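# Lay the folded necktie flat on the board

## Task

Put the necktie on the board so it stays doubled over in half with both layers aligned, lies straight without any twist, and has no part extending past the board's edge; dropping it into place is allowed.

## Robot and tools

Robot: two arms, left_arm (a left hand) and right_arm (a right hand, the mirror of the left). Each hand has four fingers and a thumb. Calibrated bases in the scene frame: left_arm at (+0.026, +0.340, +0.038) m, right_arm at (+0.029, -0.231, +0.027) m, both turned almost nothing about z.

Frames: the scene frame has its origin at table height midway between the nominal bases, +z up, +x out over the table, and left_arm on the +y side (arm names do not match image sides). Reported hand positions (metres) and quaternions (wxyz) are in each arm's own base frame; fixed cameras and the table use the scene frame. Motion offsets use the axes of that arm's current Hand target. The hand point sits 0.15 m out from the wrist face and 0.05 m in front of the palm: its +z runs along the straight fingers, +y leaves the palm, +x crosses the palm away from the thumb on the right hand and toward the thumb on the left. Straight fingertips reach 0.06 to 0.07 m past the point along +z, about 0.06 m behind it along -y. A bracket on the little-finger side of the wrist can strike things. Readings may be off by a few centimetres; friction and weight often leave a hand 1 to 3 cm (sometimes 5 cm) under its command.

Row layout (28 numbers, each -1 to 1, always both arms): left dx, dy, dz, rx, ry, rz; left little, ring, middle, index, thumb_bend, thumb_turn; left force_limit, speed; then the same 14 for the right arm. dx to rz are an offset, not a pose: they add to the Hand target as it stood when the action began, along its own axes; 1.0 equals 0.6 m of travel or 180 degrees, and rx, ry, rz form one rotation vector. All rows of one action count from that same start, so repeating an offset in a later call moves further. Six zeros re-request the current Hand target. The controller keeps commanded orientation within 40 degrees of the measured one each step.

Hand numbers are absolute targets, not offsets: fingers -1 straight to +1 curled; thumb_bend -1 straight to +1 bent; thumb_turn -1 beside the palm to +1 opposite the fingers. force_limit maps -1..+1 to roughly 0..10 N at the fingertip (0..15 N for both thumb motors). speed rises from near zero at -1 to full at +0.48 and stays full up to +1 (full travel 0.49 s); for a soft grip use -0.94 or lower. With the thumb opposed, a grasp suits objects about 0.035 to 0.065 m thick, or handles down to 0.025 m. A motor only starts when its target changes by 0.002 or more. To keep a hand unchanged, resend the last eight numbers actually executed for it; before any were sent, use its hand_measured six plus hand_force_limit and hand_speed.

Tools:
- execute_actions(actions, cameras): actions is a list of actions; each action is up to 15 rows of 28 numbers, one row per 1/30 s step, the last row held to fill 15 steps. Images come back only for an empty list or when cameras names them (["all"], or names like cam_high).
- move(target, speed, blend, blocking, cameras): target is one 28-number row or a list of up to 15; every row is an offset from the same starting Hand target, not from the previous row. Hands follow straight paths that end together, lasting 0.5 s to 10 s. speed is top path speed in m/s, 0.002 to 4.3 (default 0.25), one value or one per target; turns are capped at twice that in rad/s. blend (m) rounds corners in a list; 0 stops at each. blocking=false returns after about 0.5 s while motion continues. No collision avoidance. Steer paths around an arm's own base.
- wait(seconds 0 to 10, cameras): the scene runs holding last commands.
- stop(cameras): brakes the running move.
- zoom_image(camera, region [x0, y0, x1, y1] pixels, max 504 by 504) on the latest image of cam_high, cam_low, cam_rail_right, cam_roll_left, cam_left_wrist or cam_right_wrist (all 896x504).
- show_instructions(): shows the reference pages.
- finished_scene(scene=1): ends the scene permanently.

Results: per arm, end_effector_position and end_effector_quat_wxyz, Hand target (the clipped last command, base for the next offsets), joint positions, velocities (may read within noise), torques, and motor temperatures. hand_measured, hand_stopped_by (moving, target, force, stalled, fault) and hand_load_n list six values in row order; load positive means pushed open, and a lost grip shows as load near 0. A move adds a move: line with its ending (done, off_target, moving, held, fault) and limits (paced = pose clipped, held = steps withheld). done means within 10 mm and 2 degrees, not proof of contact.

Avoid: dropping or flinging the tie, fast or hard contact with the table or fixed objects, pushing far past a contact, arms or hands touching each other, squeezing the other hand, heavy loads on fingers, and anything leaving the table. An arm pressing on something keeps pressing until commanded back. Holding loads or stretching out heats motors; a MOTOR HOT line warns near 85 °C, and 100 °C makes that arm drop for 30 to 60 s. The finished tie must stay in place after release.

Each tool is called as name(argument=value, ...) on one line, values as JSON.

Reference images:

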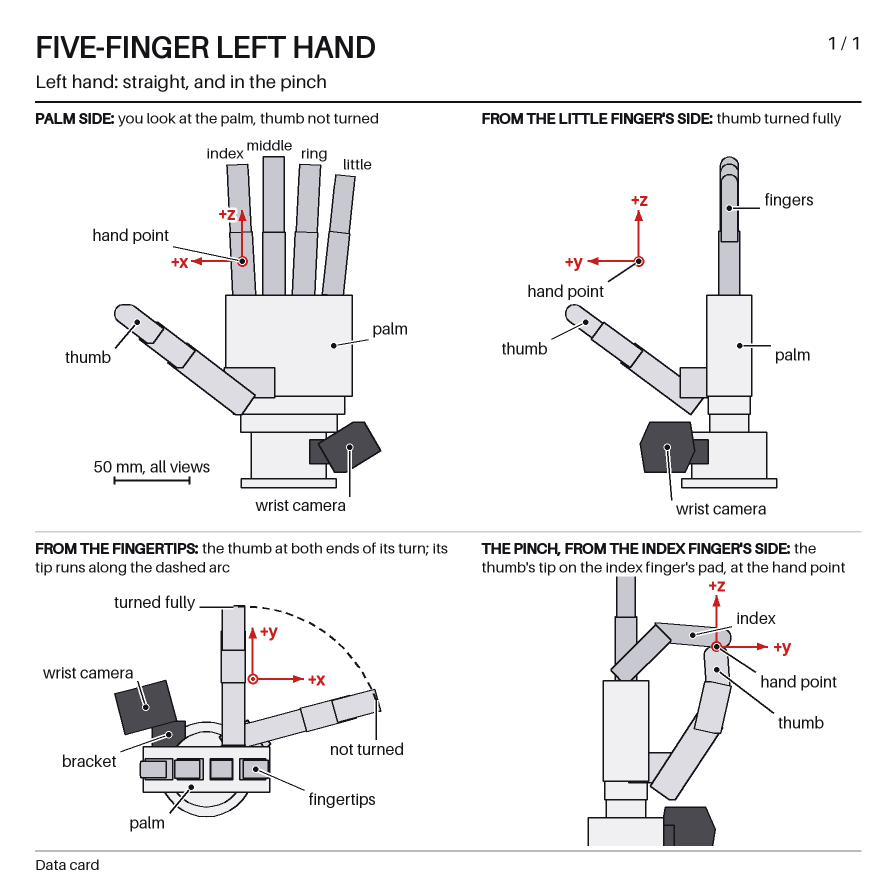

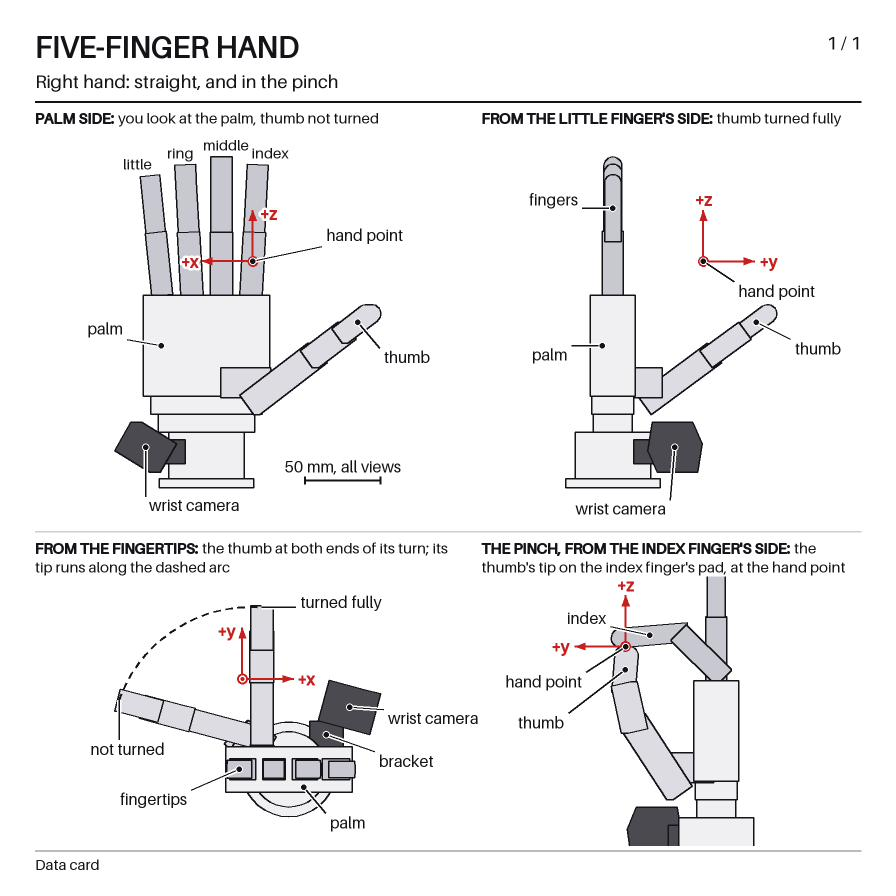

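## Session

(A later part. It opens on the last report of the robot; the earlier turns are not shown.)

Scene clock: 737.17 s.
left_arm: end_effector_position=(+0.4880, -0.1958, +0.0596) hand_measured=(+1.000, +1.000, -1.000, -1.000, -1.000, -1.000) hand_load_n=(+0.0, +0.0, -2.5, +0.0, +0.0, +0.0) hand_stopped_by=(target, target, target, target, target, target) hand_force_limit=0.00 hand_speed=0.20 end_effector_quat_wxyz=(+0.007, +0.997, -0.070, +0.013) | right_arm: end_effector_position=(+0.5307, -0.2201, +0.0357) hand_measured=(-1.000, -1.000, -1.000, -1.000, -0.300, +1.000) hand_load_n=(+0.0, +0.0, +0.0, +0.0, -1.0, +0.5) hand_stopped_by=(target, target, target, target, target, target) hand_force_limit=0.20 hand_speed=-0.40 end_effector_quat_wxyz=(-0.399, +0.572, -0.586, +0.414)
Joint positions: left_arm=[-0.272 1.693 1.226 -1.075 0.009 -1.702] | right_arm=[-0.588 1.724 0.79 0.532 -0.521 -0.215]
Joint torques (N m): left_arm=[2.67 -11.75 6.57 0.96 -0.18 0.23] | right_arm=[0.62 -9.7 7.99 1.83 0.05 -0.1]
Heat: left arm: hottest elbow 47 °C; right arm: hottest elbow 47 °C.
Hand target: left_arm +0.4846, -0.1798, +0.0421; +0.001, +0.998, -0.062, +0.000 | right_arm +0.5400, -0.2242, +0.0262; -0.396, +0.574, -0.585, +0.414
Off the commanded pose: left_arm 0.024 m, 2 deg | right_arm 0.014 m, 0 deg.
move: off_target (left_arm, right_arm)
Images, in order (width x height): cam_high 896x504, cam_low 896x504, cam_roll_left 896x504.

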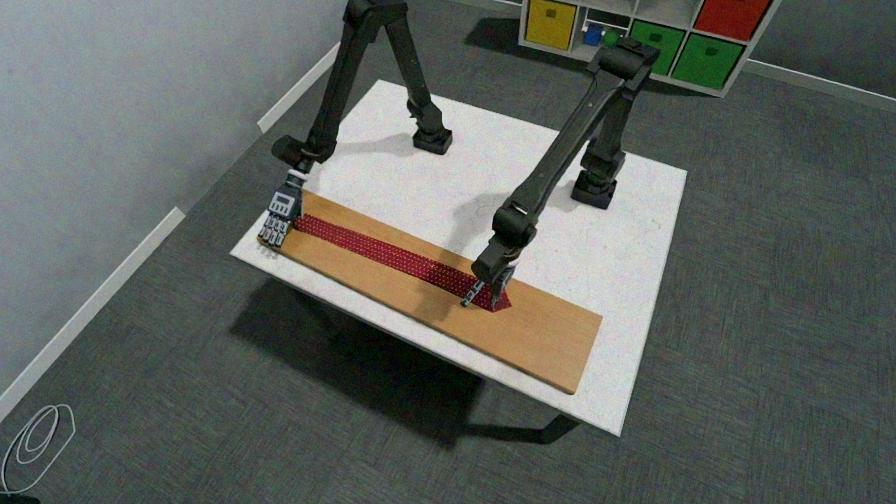

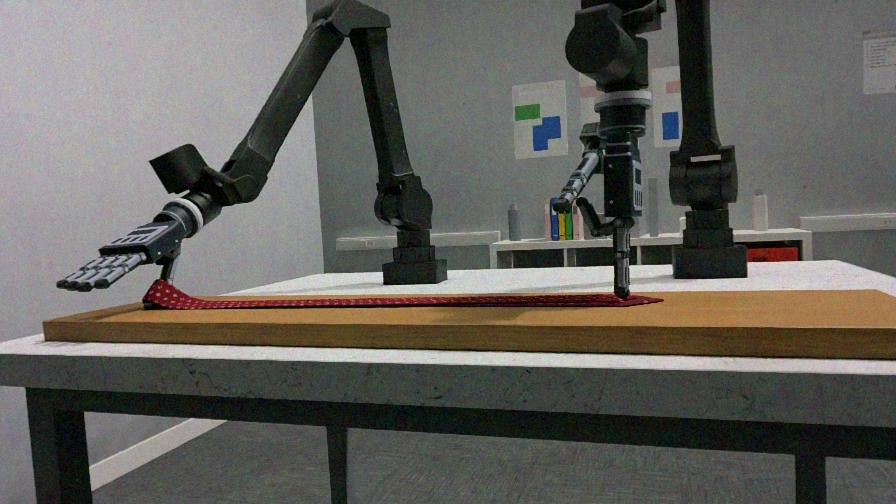

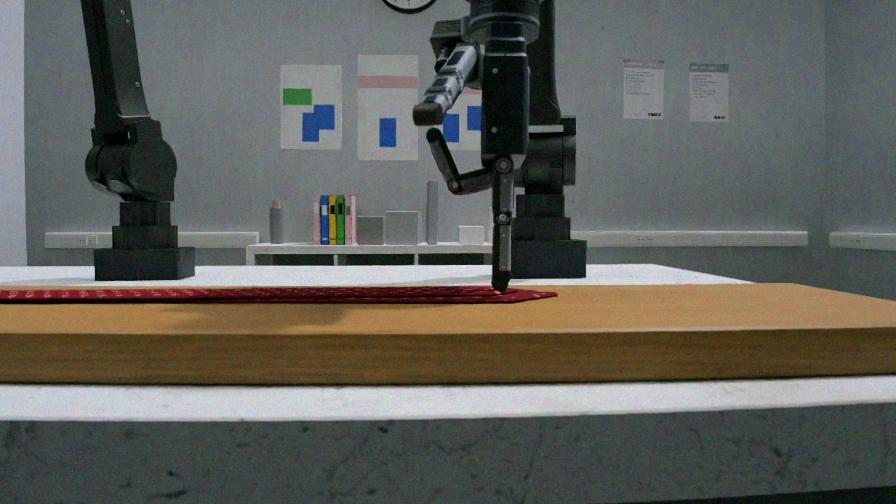

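move(target=[-0.0058,-0.05,0.003,0,0,0,1,1,-1,-1,-1,-1,0,0.2,0,0,0,0,0,0,-1,-1,-1,-1,-0.3,1,0.2,-0.4], speed=0.04, cameras=["cam_high","cam_roll_left","cam_low"])

zoom_image(camera="cam_high", region=[440, 260, 540, 335])

zoom_image(camera="cam_roll_left", region=[400, 240, 700, 340])

zoom_image(camera="cam_low", region=[80, 220, 380, 360])

Scene clock: 739.03 s.
left_arm: end_effector_position=(+0.4904, -0.1727, +0.0601) hand_measured=(+1.000, +1.000, -1.000, -1.000, -1.000, -1.000) hand_load_n=(+0.0, +0.0, -5.0, +0.0, -0.5, +0.0) hand_stopped_by=(target, target, target, target, target, target) hand_force_limit=0.00 hand_speed=0.20 end_effector_quat_wxyz=(+0.012, +0.997, -0.075, +0.018) | right_arm: end_effector_position=(+0.5307, -0.2200, +0.0357) hand_measured=(-1.000, -1.000, -1.000, -1.000, -0.300, +1.000) hand_load_n=(+0.0, +0.0, +0.0, +0.0, -1.0, +1.0) hand_stopped_by=(target, target, target, target, target, target) hand_force_limit=0.20 hand_speed=-0.40 end_effector_quat_wxyz=(-0.399, +0.572, -0.585, +0.414)
Joint positions: left_arm=[-0.219 1.68 1.208 -1.059 0.018 -1.64] | right_arm=[-0.588 1.724 0.79 0.532 -0.521 -0.215]
Joint torques (N m): left_arm=[3.43 -11.52 6.27 0.68 -0.53 0.26] | right_arm=[-0.03 -8.82 7.88 1.89 0.1 -0.07]
Heat: left arm: hottest elbow 47 °C; right arm: hottest elbow 47 °C.
Hand target: left_arm +0.4849, -0.1495, +0.0403; +0.001, +0.998, -0.062, +0.000 | right_arm +0.5400, -0.2242, +0.0263; -0.396, +0.574, -0.585, +0.414
Off the commanded pose: left_arm 0.031 m, 3 deg | right_arm 0.014 m, 0 deg.
move: off_target (left_arm, right_arm)
Images, in order (width x height): cam_high 896x504, cam_low 896x504, cam_roll_left 896x504.

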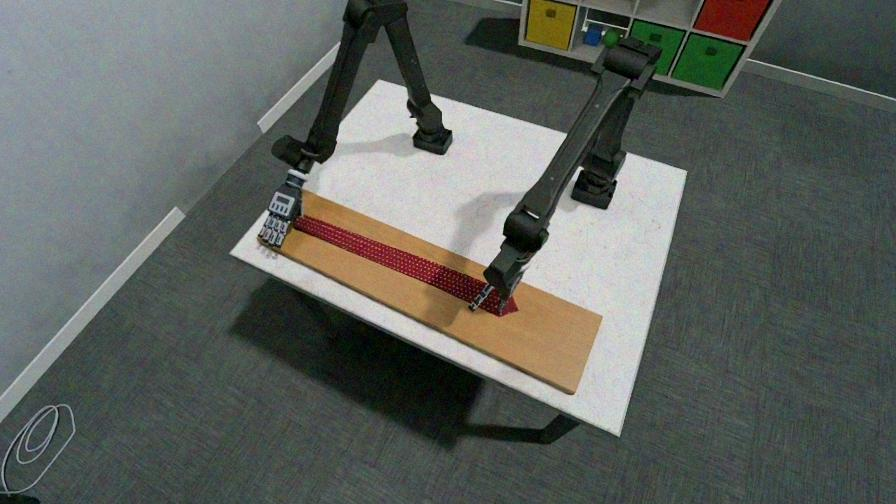

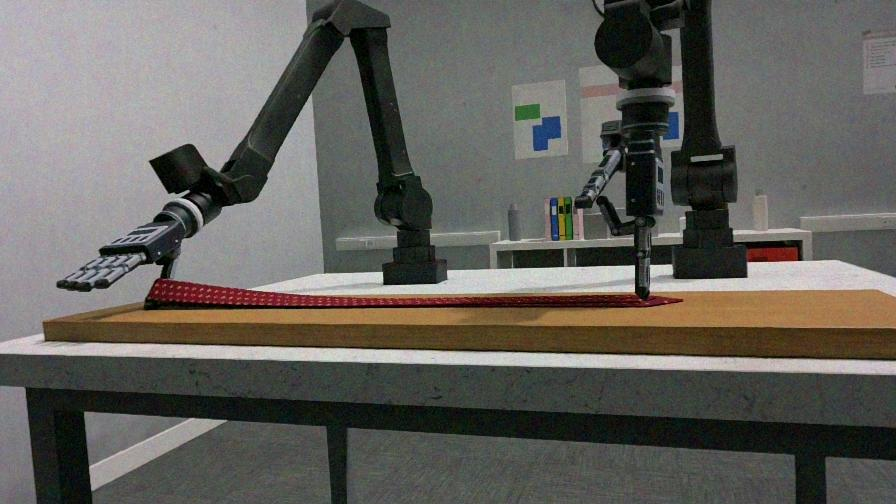

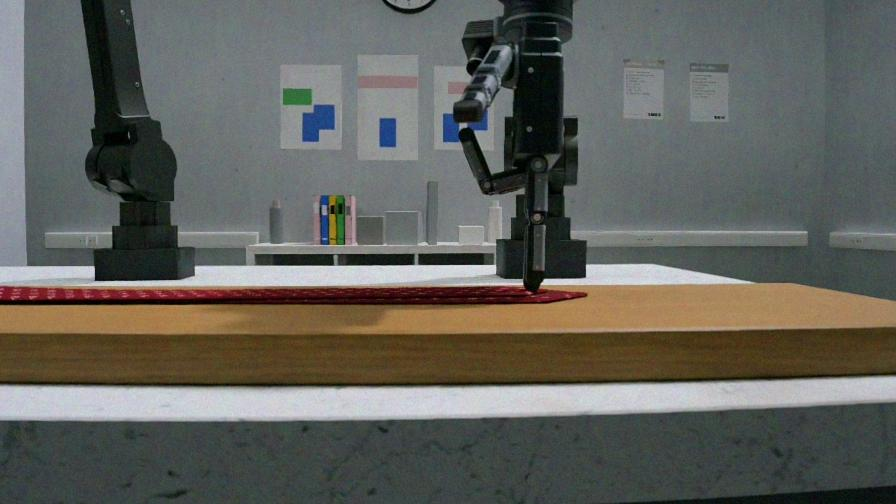

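Scaled by 5.040 from the camera's 896x504 image, which has a finer 1280x720 frame.

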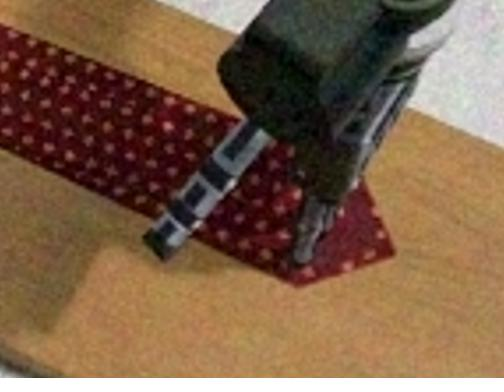

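Scaled by 1.680 from the camera's 896x504 image, which has a finer 1280x720 frame.

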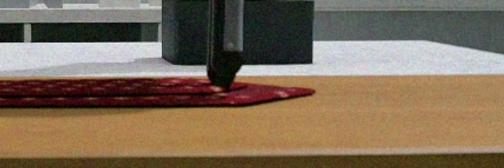

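Scaled by 1.680 from the camera's 896x504 image, which has a finer 1280x720 frame.

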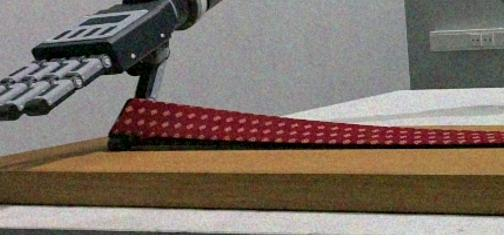

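execute_actions(actions=[], cameras=["all"])

Scene clock: 740.50 s.
left_arm: end_effector_position=(+0.4904, -0.1727, +0.0601) hand_measured=(+1.000, +1.000, -1.000, -1.000, -1.000, -1.000) hand_load_n=(+0.0, +0.0, -5.0, +0.0, +0.0, +0.0) hand_stopped_by=(target, target, target, target, target, target) hand_force_limit=0.00 hand_speed=0.20 end_effector_quat_wxyz=(+0.012, +0.997, -0.076, +0.018) | right_arm: end_effector_position=(+0.5307, -0.2200, +0.0357) hand_measured=(-1.000, -1.000, -1.000, -1.000, -0.300, +1.000) hand_load_n=(-0.5, +0.0, -0.5, +0.0, -1.0, +0.5) hand_stopped_by=(target, target, target, target, target, target) hand_force_limit=0.20 hand_speed=-0.40 end_effector_quat_wxyz=(-0.399, +0.572, -0.585, +0.414)
Joint positions: left_arm=[-0.219 1.68 1.208 -1.059 0.018 -1.639] | right_arm=[-0.588 1.724 0.79 0.532 -0.521 -0.215]
Joint velocities: within noise
Joint torques (N m): left_arm=[3.49 -11.52 6.27 0.69 -0.53 0.22] | right_arm=[0.03 -8.82 7.83 1.68 0.06 -0.12]
Motor temperatures (°C): left_arm=[32 32 47 27 29 29] | right_arm=[28 30 47 29 29 28]
Heat: left arm: hottest elbow 47 °C; right arm: hottest elbow 47 °C.
Hand target: left_arm +0.4849, -0.1495, +0.0403; +0.001, +0.998, -0.062, +0.000 | right_arm +0.5400, -0.2242, +0.0263; -0.396, +0.574, -0.585, +0.414
Off the commanded pose: left_arm 0.031 m, 3 deg | right_arm 0.014 m, 0 deg.
camera_calibration:
cam_left_wrist: T_world_to_cam=[[0.411509, 0.910931, -0.0294142, -0.039819], [0.759621, -0.324964, 0.56336, -0.464801], [0.503624, -0.254171, -0.825687, -0.124042], [0, 0, 0, 1]] pos_world=[0.431929, -0.146299, 0.158259]
cam_right_wrist: T_world_to_cam=[[-0.33847, -0.290449, -0.895029, 0.145544], [-0.556279, 0.828924, -0.0586309, 0.475994], [0.758941, 0.478041, -0.442137, -0.168563], [0, 0, 0, 1]] pos_world=[0.441978, -0.27171, 0.0836462]

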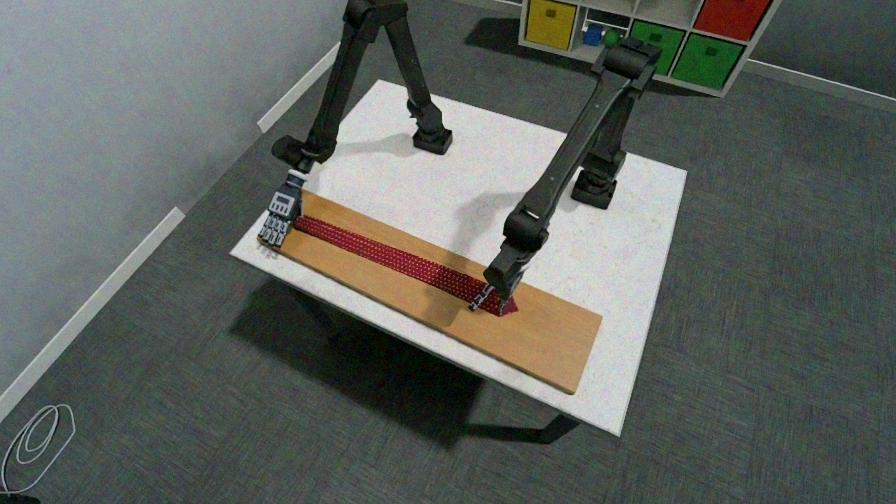

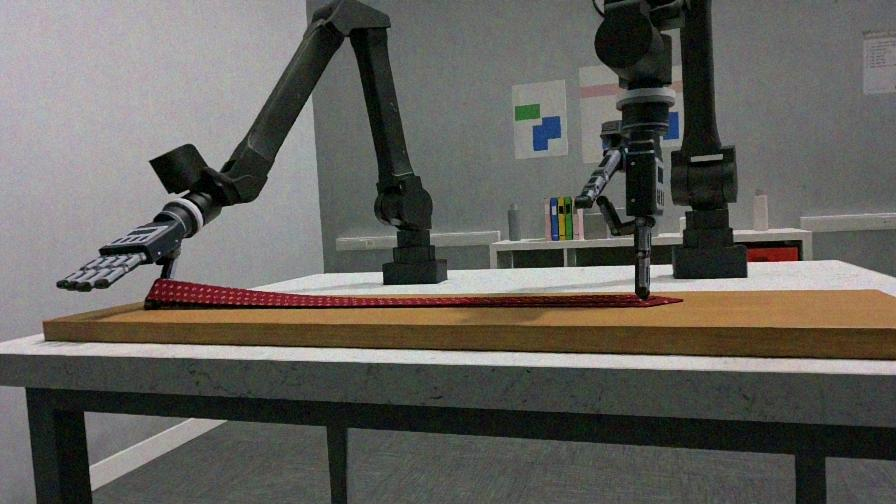

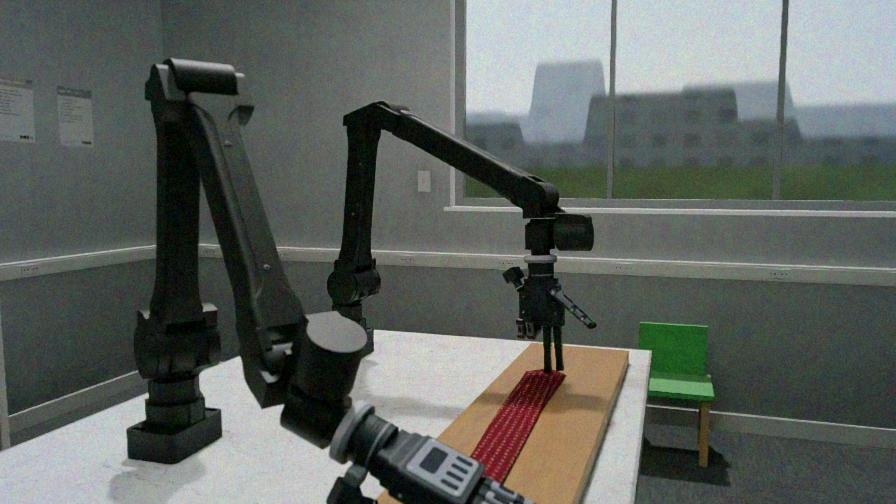

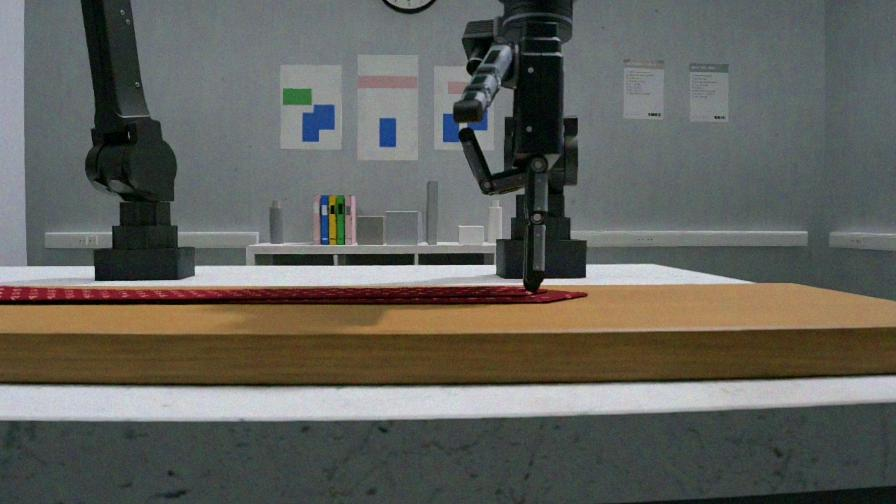

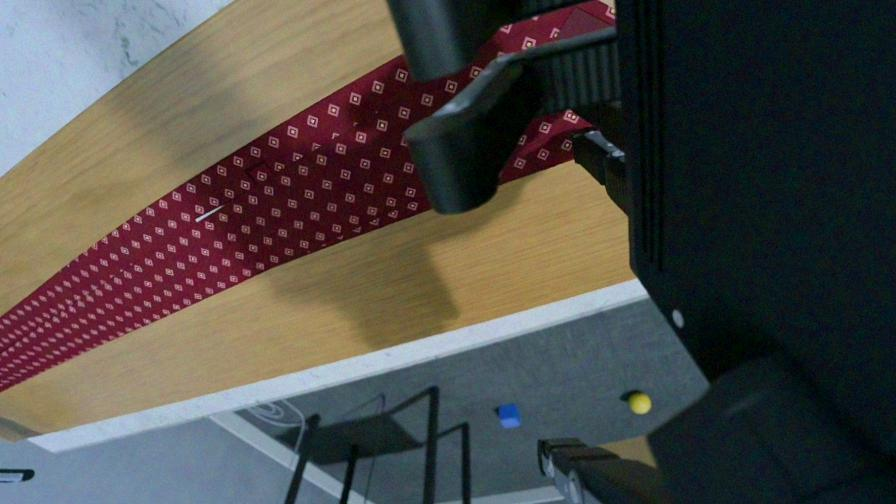

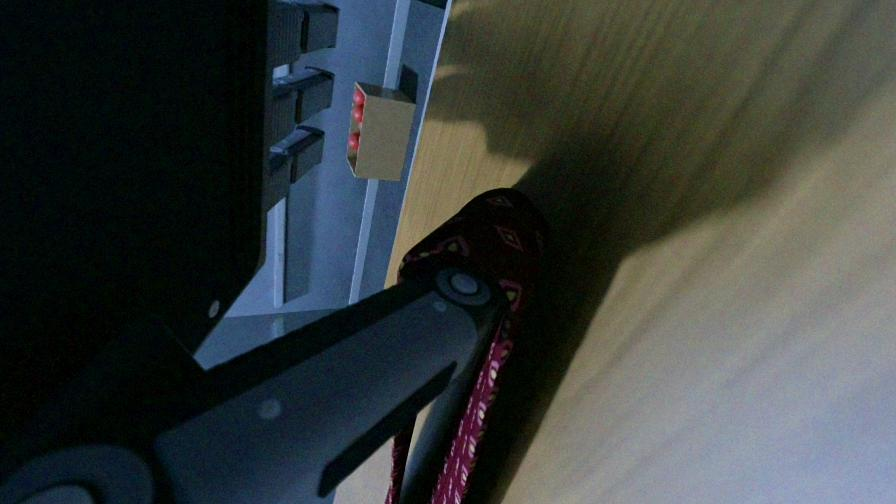

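zoom_image(camera="cam_roll_left", region=[440, 230, 640, 330])

zoom_image(camera="cam_high", region=[420, 240, 560, 340])

Scaled by 2.520 from the camera's 896x504 image, which has a finer 1280x720 frame.

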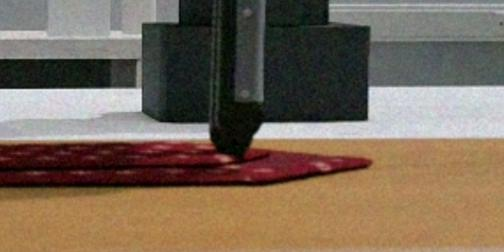

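Scaled by 3.600 from the camera's 896x504 image, which has a finer 1280x720 frame.

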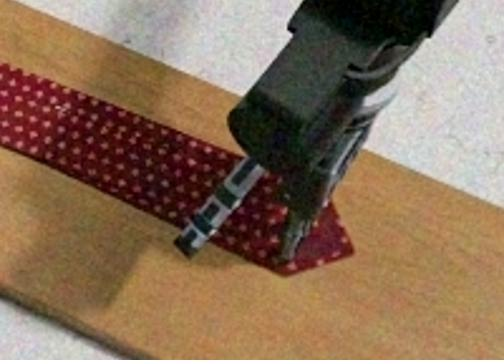

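move(target=[[0.0139,0.0372,-0.0333,0,0,0,1,1,-1,-1,-1,-1,0,0.2,0,0,0,0,0,0,-1,-1,-1,-1,-0.3,1,0.2,-0.4],[0.0139,0.0372,-0.11,0,0,0,1,1,-1,-1,-1,-1,0,0.2,0,0,0,0,0,0,-1,-1,-1,-1,-0.3,1,0.2,-0.4]], speed=0.06, cameras=["cam_high","cam_roll_left","cam_left_wrist"])

Scene clock: 748.40 s.
left_arm: end_effector_position=(+0.4766, -0.1663, +0.0873) hand_measured=(+1.000, +1.000, -1.000, -1.000, -1.000, -1.000) hand_load_n=(+0.0, +0.0, +0.0, +0.0, +0.0, +0.0) hand_stopped_by=(target, target, target, target, target, target) hand_force_limit=0.00 hand_speed=0.20 end_effector_quat_wxyz=(+0.000, +0.998, -0.063, -0.020) | right_arm: end_effector_position=(+0.5307, -0.2200, +0.0357) hand_measured=(-1.000, -1.000, -1.000, -1.000, -0.300, +1.000) hand_load_n=(+0.0, +0.0, +0.0, +0.0, -1.5, +0.5) hand_stopped_by=(target, target, target, target, target, target) hand_force_limit=0.20 hand_speed=-0.40 end_effector_quat_wxyz=(-0.399, +0.572, -0.585, +0.414)
Joint positions: left_arm=[-0.219 1.658 1.268 -1.22 0.006 -1.664] | right_arm=[-0.588 1.724 0.79 0.532 -0.521 -0.215]
Joint torques (N m): left_arm=[0.09 -13.39 11.43 -0.06 -0.07 0.01] | right_arm=[0.15 -8.29 7.61 1.78 0.01 -0.1]
Heat: left arm: hottest elbow 47 °C; right arm: hottest elbow 47 °C.
Hand target: left_arm +0.4904, -0.1726, +0.1063; +0.001, +0.998, -0.062, +0.000 | right_arm +0.5400, -0.2242, +0.0263; -0.396, +0.574, -0.585, +0.414
Off the commanded pose: left_arm 0.024 m, 2 deg | right_arm 0.014 m, 0 deg.
move: off_target (left_arm, right_arm)
camera_calibration:
cam_left_wrist: T_world_to_cam=[[0.386473, 0.921725, -0.0325876, -0.0251639], [0.80739, -0.321031, 0.495037, -0.483696], [0.445826, -0.217629, -0.868261, -0.0555793], [0, 0, 0, 1]] pos_world=[0.425035, -0.144183, 0.19037]
Images, in order (width x height): cam_high 896x504, cam_roll_left 896x504, cam_left_wrist 896x504.

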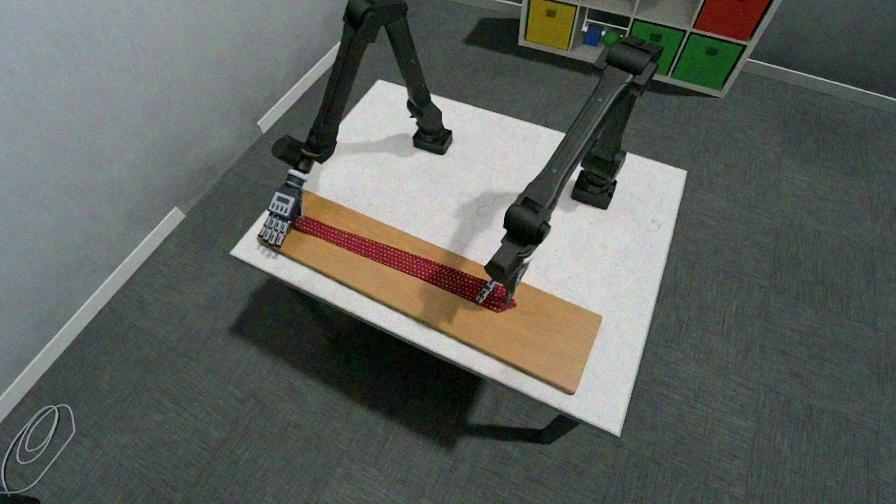

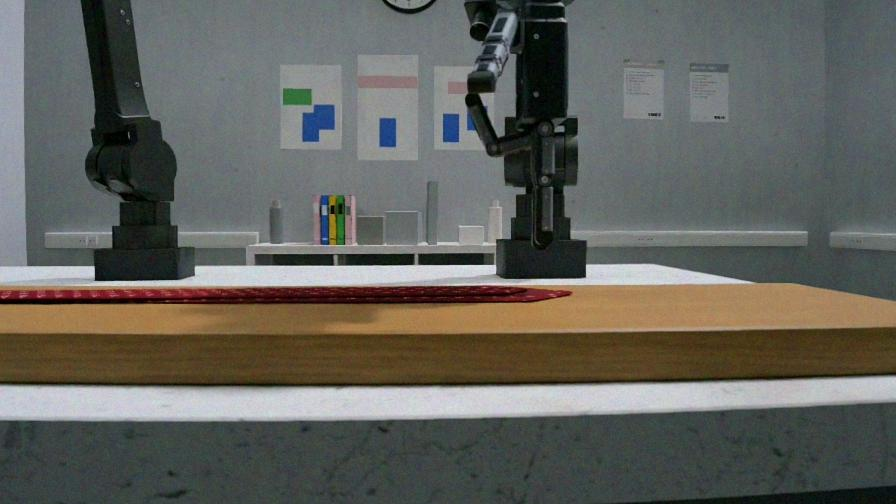

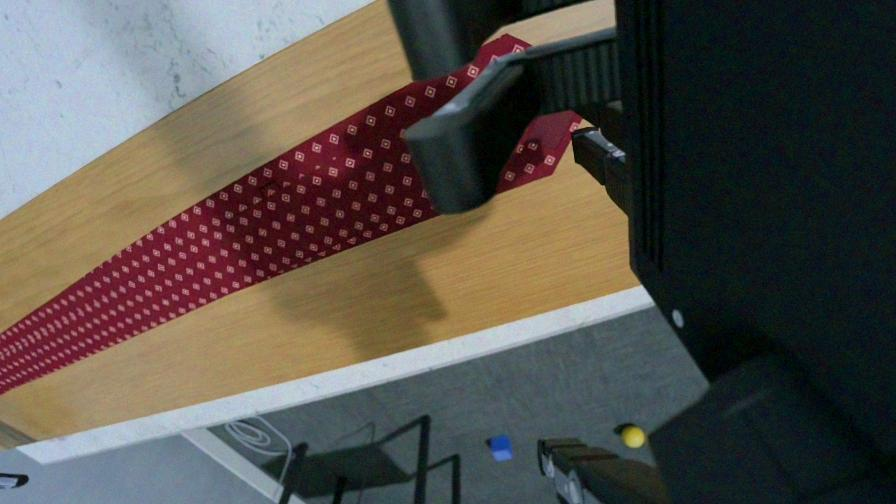

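zoom_image(camera="cam_high", region=[420, 240, 560, 340])

zoom_image(camera="cam_roll_left", region=[440, 230, 640, 330])

Scaled by 3.600 from the camera's 896x504 image, which has a finer 1280x720 frame.

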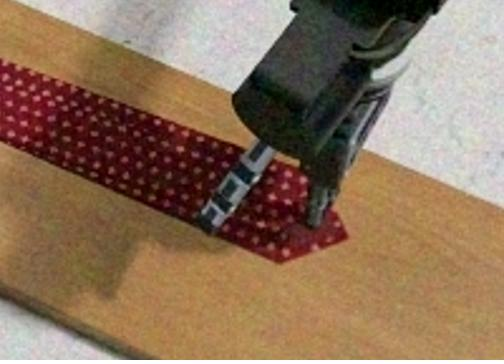

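Scaled by 2.520 from the camera's 896x504 image, which has a finer 1280x720 frame.

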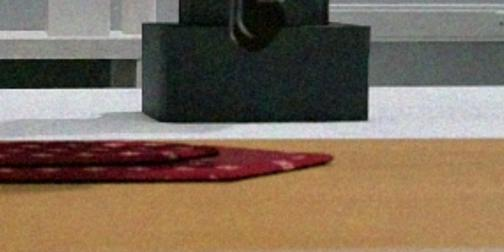

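move(target=[[0,0,0,0,0,0,1,1,-1,-1,-1,-1,0,0.2,-0.0037,-0.0235,-0.0092,0,0,0,-1,-1,-1,-1,-0.3,1,0.2,-0.4],[0,0,0,0,0,0,1,1,-1,-1,-1,-1,0,0.2,-0.0337,-0.0235,-0.0092,0,0,0,-1,-1,-1,-1,-0.3,1,0.2,-0.4]], speed=0.06, cameras=["cam_high","cam_low","cam_roll_left","cam_right_wrist"])

Scene clock: 750.73 s.
left_arm: end_effector_position=(+0.4766, -0.1663, +0.0873) hand_measured=(+1.000, +1.000, -1.000, -1.000, -1.000, -1.000) hand_load_n=(+0.0, +0.0, +0.0, +0.0, +0.0, +0.0) hand_stopped_by=(target, target, target, target, target, target) hand_force_limit=0.00 hand_speed=0.20 end_effector_quat_wxyz=(+0.000, +0.998, -0.063, -0.020) | right_arm: end_effector_position=(+0.5367, -0.2122, +0.0363) hand_measured=(-1.000, -1.000, -1.000, -1.000, -0.300, +1.000) hand_load_n=(+0.0, +0.0, +0.0, +0.0, -1.0, -1.5) hand_stopped_by=(target, target, target, target, target, target) hand_force_limit=0.20 hand_speed=-0.40 end_effector_quat_wxyz=(-0.390, +0.574, -0.588, +0.415)
Joint positions: left_arm=[-0.219 1.658 1.268 -1.22 0.006 -1.664] | right_arm=[-0.559 1.716 0.793 0.518 -0.479 -0.214]
Joint torques (N m): left_arm=[0.09 -13.45 11.41 -0.05 -0.07 0.01] | right_arm=[1.2 -13.45 5.9 1.39 -0.23 0.09]
Heat: left arm: hottest elbow 47 °C; right arm: hottest elbow 47 °C.
Hand target: left_arm +0.4904, -0.1726, +0.1063; +0.001, +0.998, -0.062, +0.000 | right_arm +0.5401, -0.2037, +0.0409; -0.396, +0.574, -0.585, +0.413
Off the commanded pose: left_arm 0.024 m, 2 deg | right_arm 0.010 m, 1 deg.
move: off_target (left_arm)
camera_calibration:
cam_right_wrist: T_world_to_cam=[[-0.352342, -0.297315, -0.887389, 0.156076], [-0.549242, 0.833422, -0.0611543, 0.470082], [0.757752, 0.465845, -0.456947, -0.178016], [0, 0, 0, 1]] pos_world=[0.448073, -0.262446, 0.085904]
Images, in order (width x height): cam_high 896x504, cam_low 896x504, cam_roll_left 896x504, cam_right_wrist 896x504.

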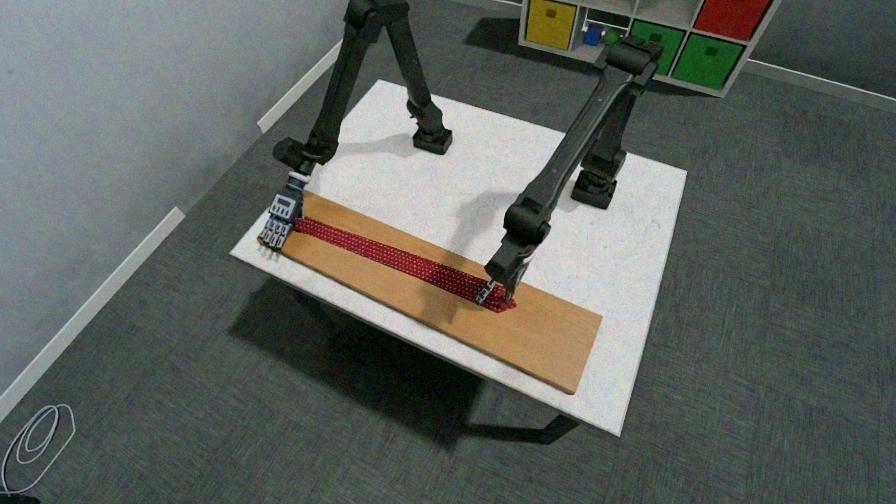

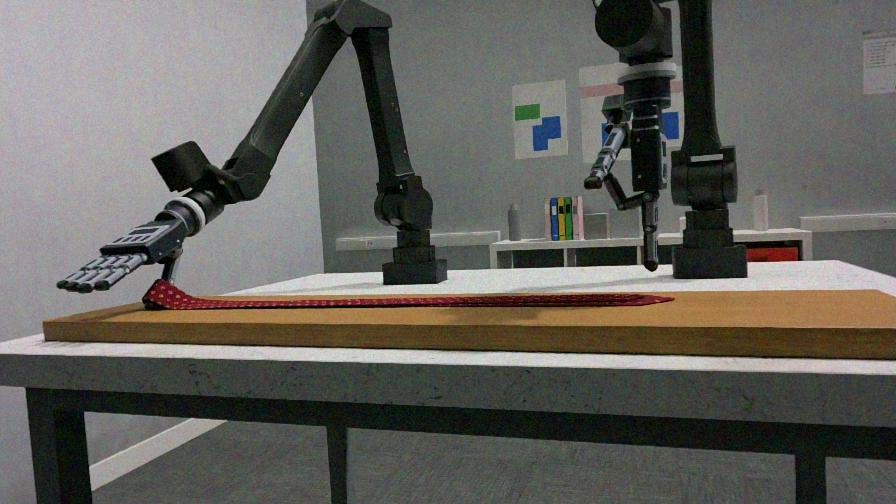

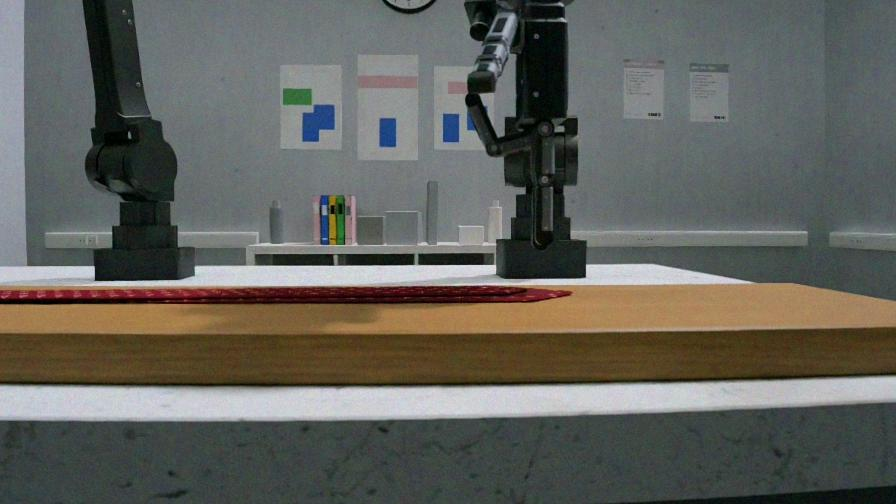

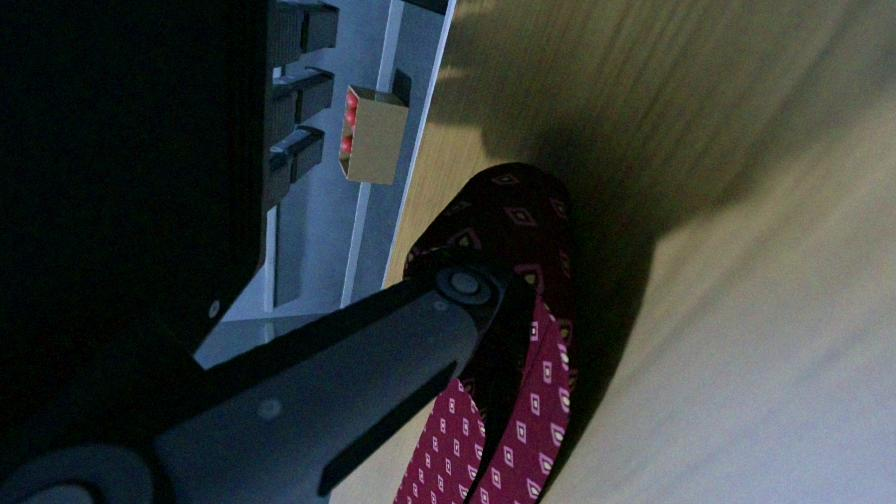

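move(target=[[0,0,0,0,0,0,1,1,-1,-1,-1,-1,0,0.2,0.0004,-0.0165,-0.0131,0,0,0,-1,-1,-1,-1,-0.3,1,0.2,-0.4],[0,0,0,0,0,0,1,1,-1,-1,-1,-1,0,0.2,-0.0197,-0.0165,-0.0137,0,0,0,-1,-1,-1,-1,-0.3,1,0.2,-0.4],[0,0,0,0,0,0,1,1,-1,-1,-1,-1,0,0.2,-0.02,0.0227,0.0007,0,0,0,-1,-1,-1,-1,-0.3,1,0.2,-0.4]], speed=0.06, cameras=["cam_high","cam_low","cam_roll_left","cam_right_wrist"])

Scene clock: 754.17 s.
left_arm: end_effector_position=(+0.4766, -0.1663, +0.0873) hand_measured=(+1.000, +1.000, -1.000, -1.000, -1.000, -1.000) hand_load_n=(+0.0, +0.0, +0.0, +0.0, +0.0, +0.0) hand_stopped_by=(target, target, target, target, target, target) hand_force_limit=0.00 hand_speed=0.20 end_effector_quat_wxyz=(+0.000, +0.998, -0.063, -0.020) | right_arm: end_effector_position=(+0.5358, -0.1944, +0.0364) hand_measured=(-1.000, -1.000, -1.000, -1.000, -0.300, +1.000) hand_load_n=(+0.0, +0.0, +0.0, +0.0, -0.5, +0.0) hand_stopped_by=(target, target, target, target, target, target) hand_force_limit=0.20 hand_speed=-0.40 end_effector_quat_wxyz=(-0.396, +0.574, -0.583, +0.417)
Joint positions: left_arm=[-0.219 1.658 1.268 -1.22 0.006 -1.664] | right_arm=[-0.53 1.704 0.76 0.555 -0.466 -0.199]
Joint torques (N m): left_arm=[0.09 -13.39 11.43 -0.05 -0.08 0.01] | right_arm=[0.26 -9.76 5.59 1.87 0.02 0.05]
Heat: left arm: hottest elbow 47 °C; right arm: hottest elbow 46 °C.
Hand target: left_arm +0.4904, -0.1726, +0.1063; +0.001, +0.998, -0.062, +0.000 | right_arm +0.5362, -0.1917, +0.0280; -0.396, +0.574, -0.585, +0.413
Off the commanded pose: left_arm 0.024 m, 2 deg | right_arm 0.009 m, 0 deg.
move: off_target (left_arm)
camera_calibration:
cam_right_wrist: T_world_to_cam=[[-0.338001, -0.300217, -0.891978, 0.153049], [-0.557344, 0.827547, -0.0673348, 0.458146], [0.758369, 0.474379, -0.447036, -0.184608], [0, 0, 0, 1]] pos_world=[0.447077, -0.245615, 0.0848393]
Images, in order (width x height): cam_high 896x504, cam_low 896x504, cam_roll_left 896x504, cam_right_wrist 896x504.

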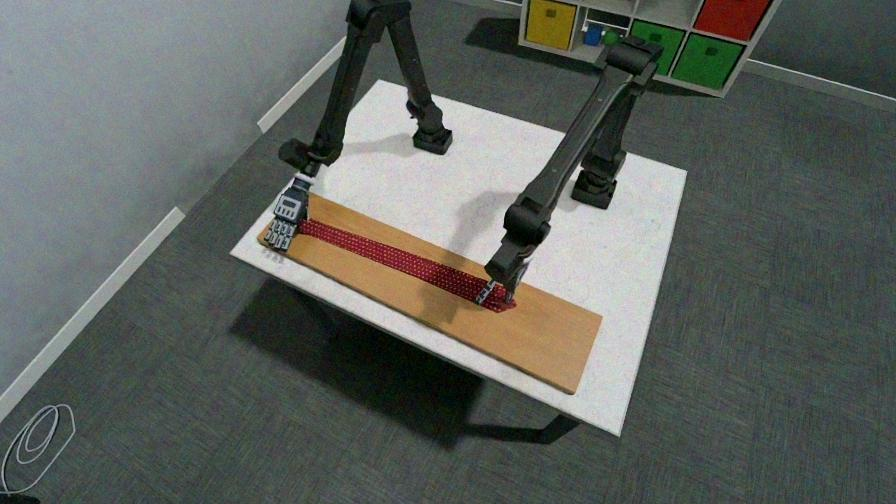

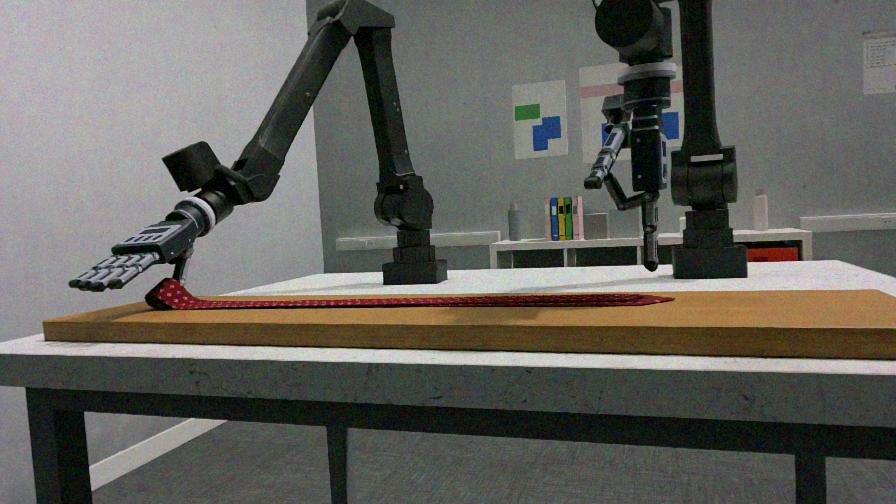

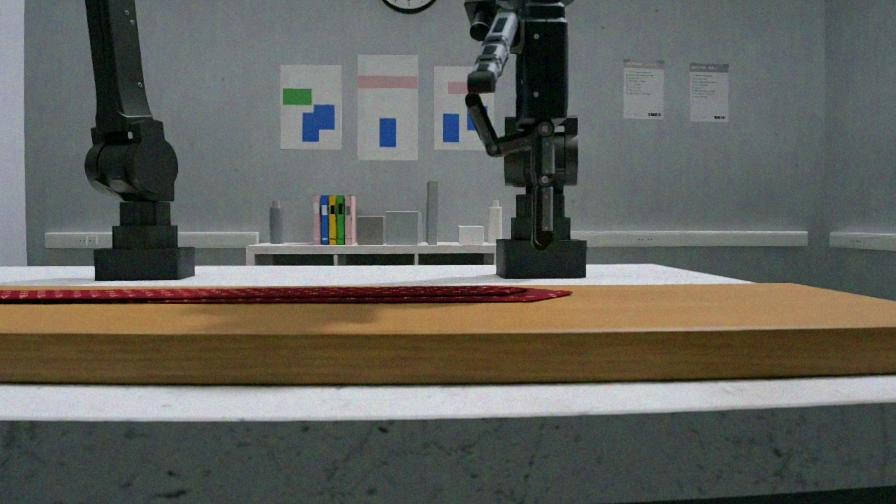

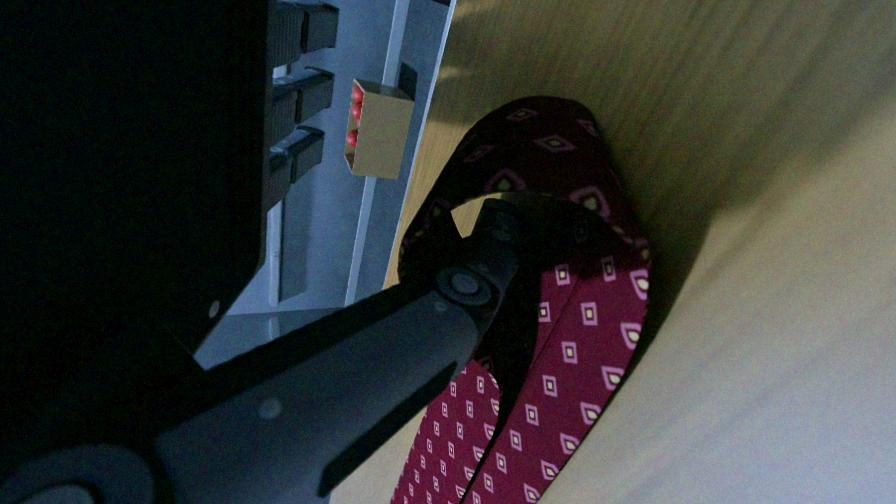

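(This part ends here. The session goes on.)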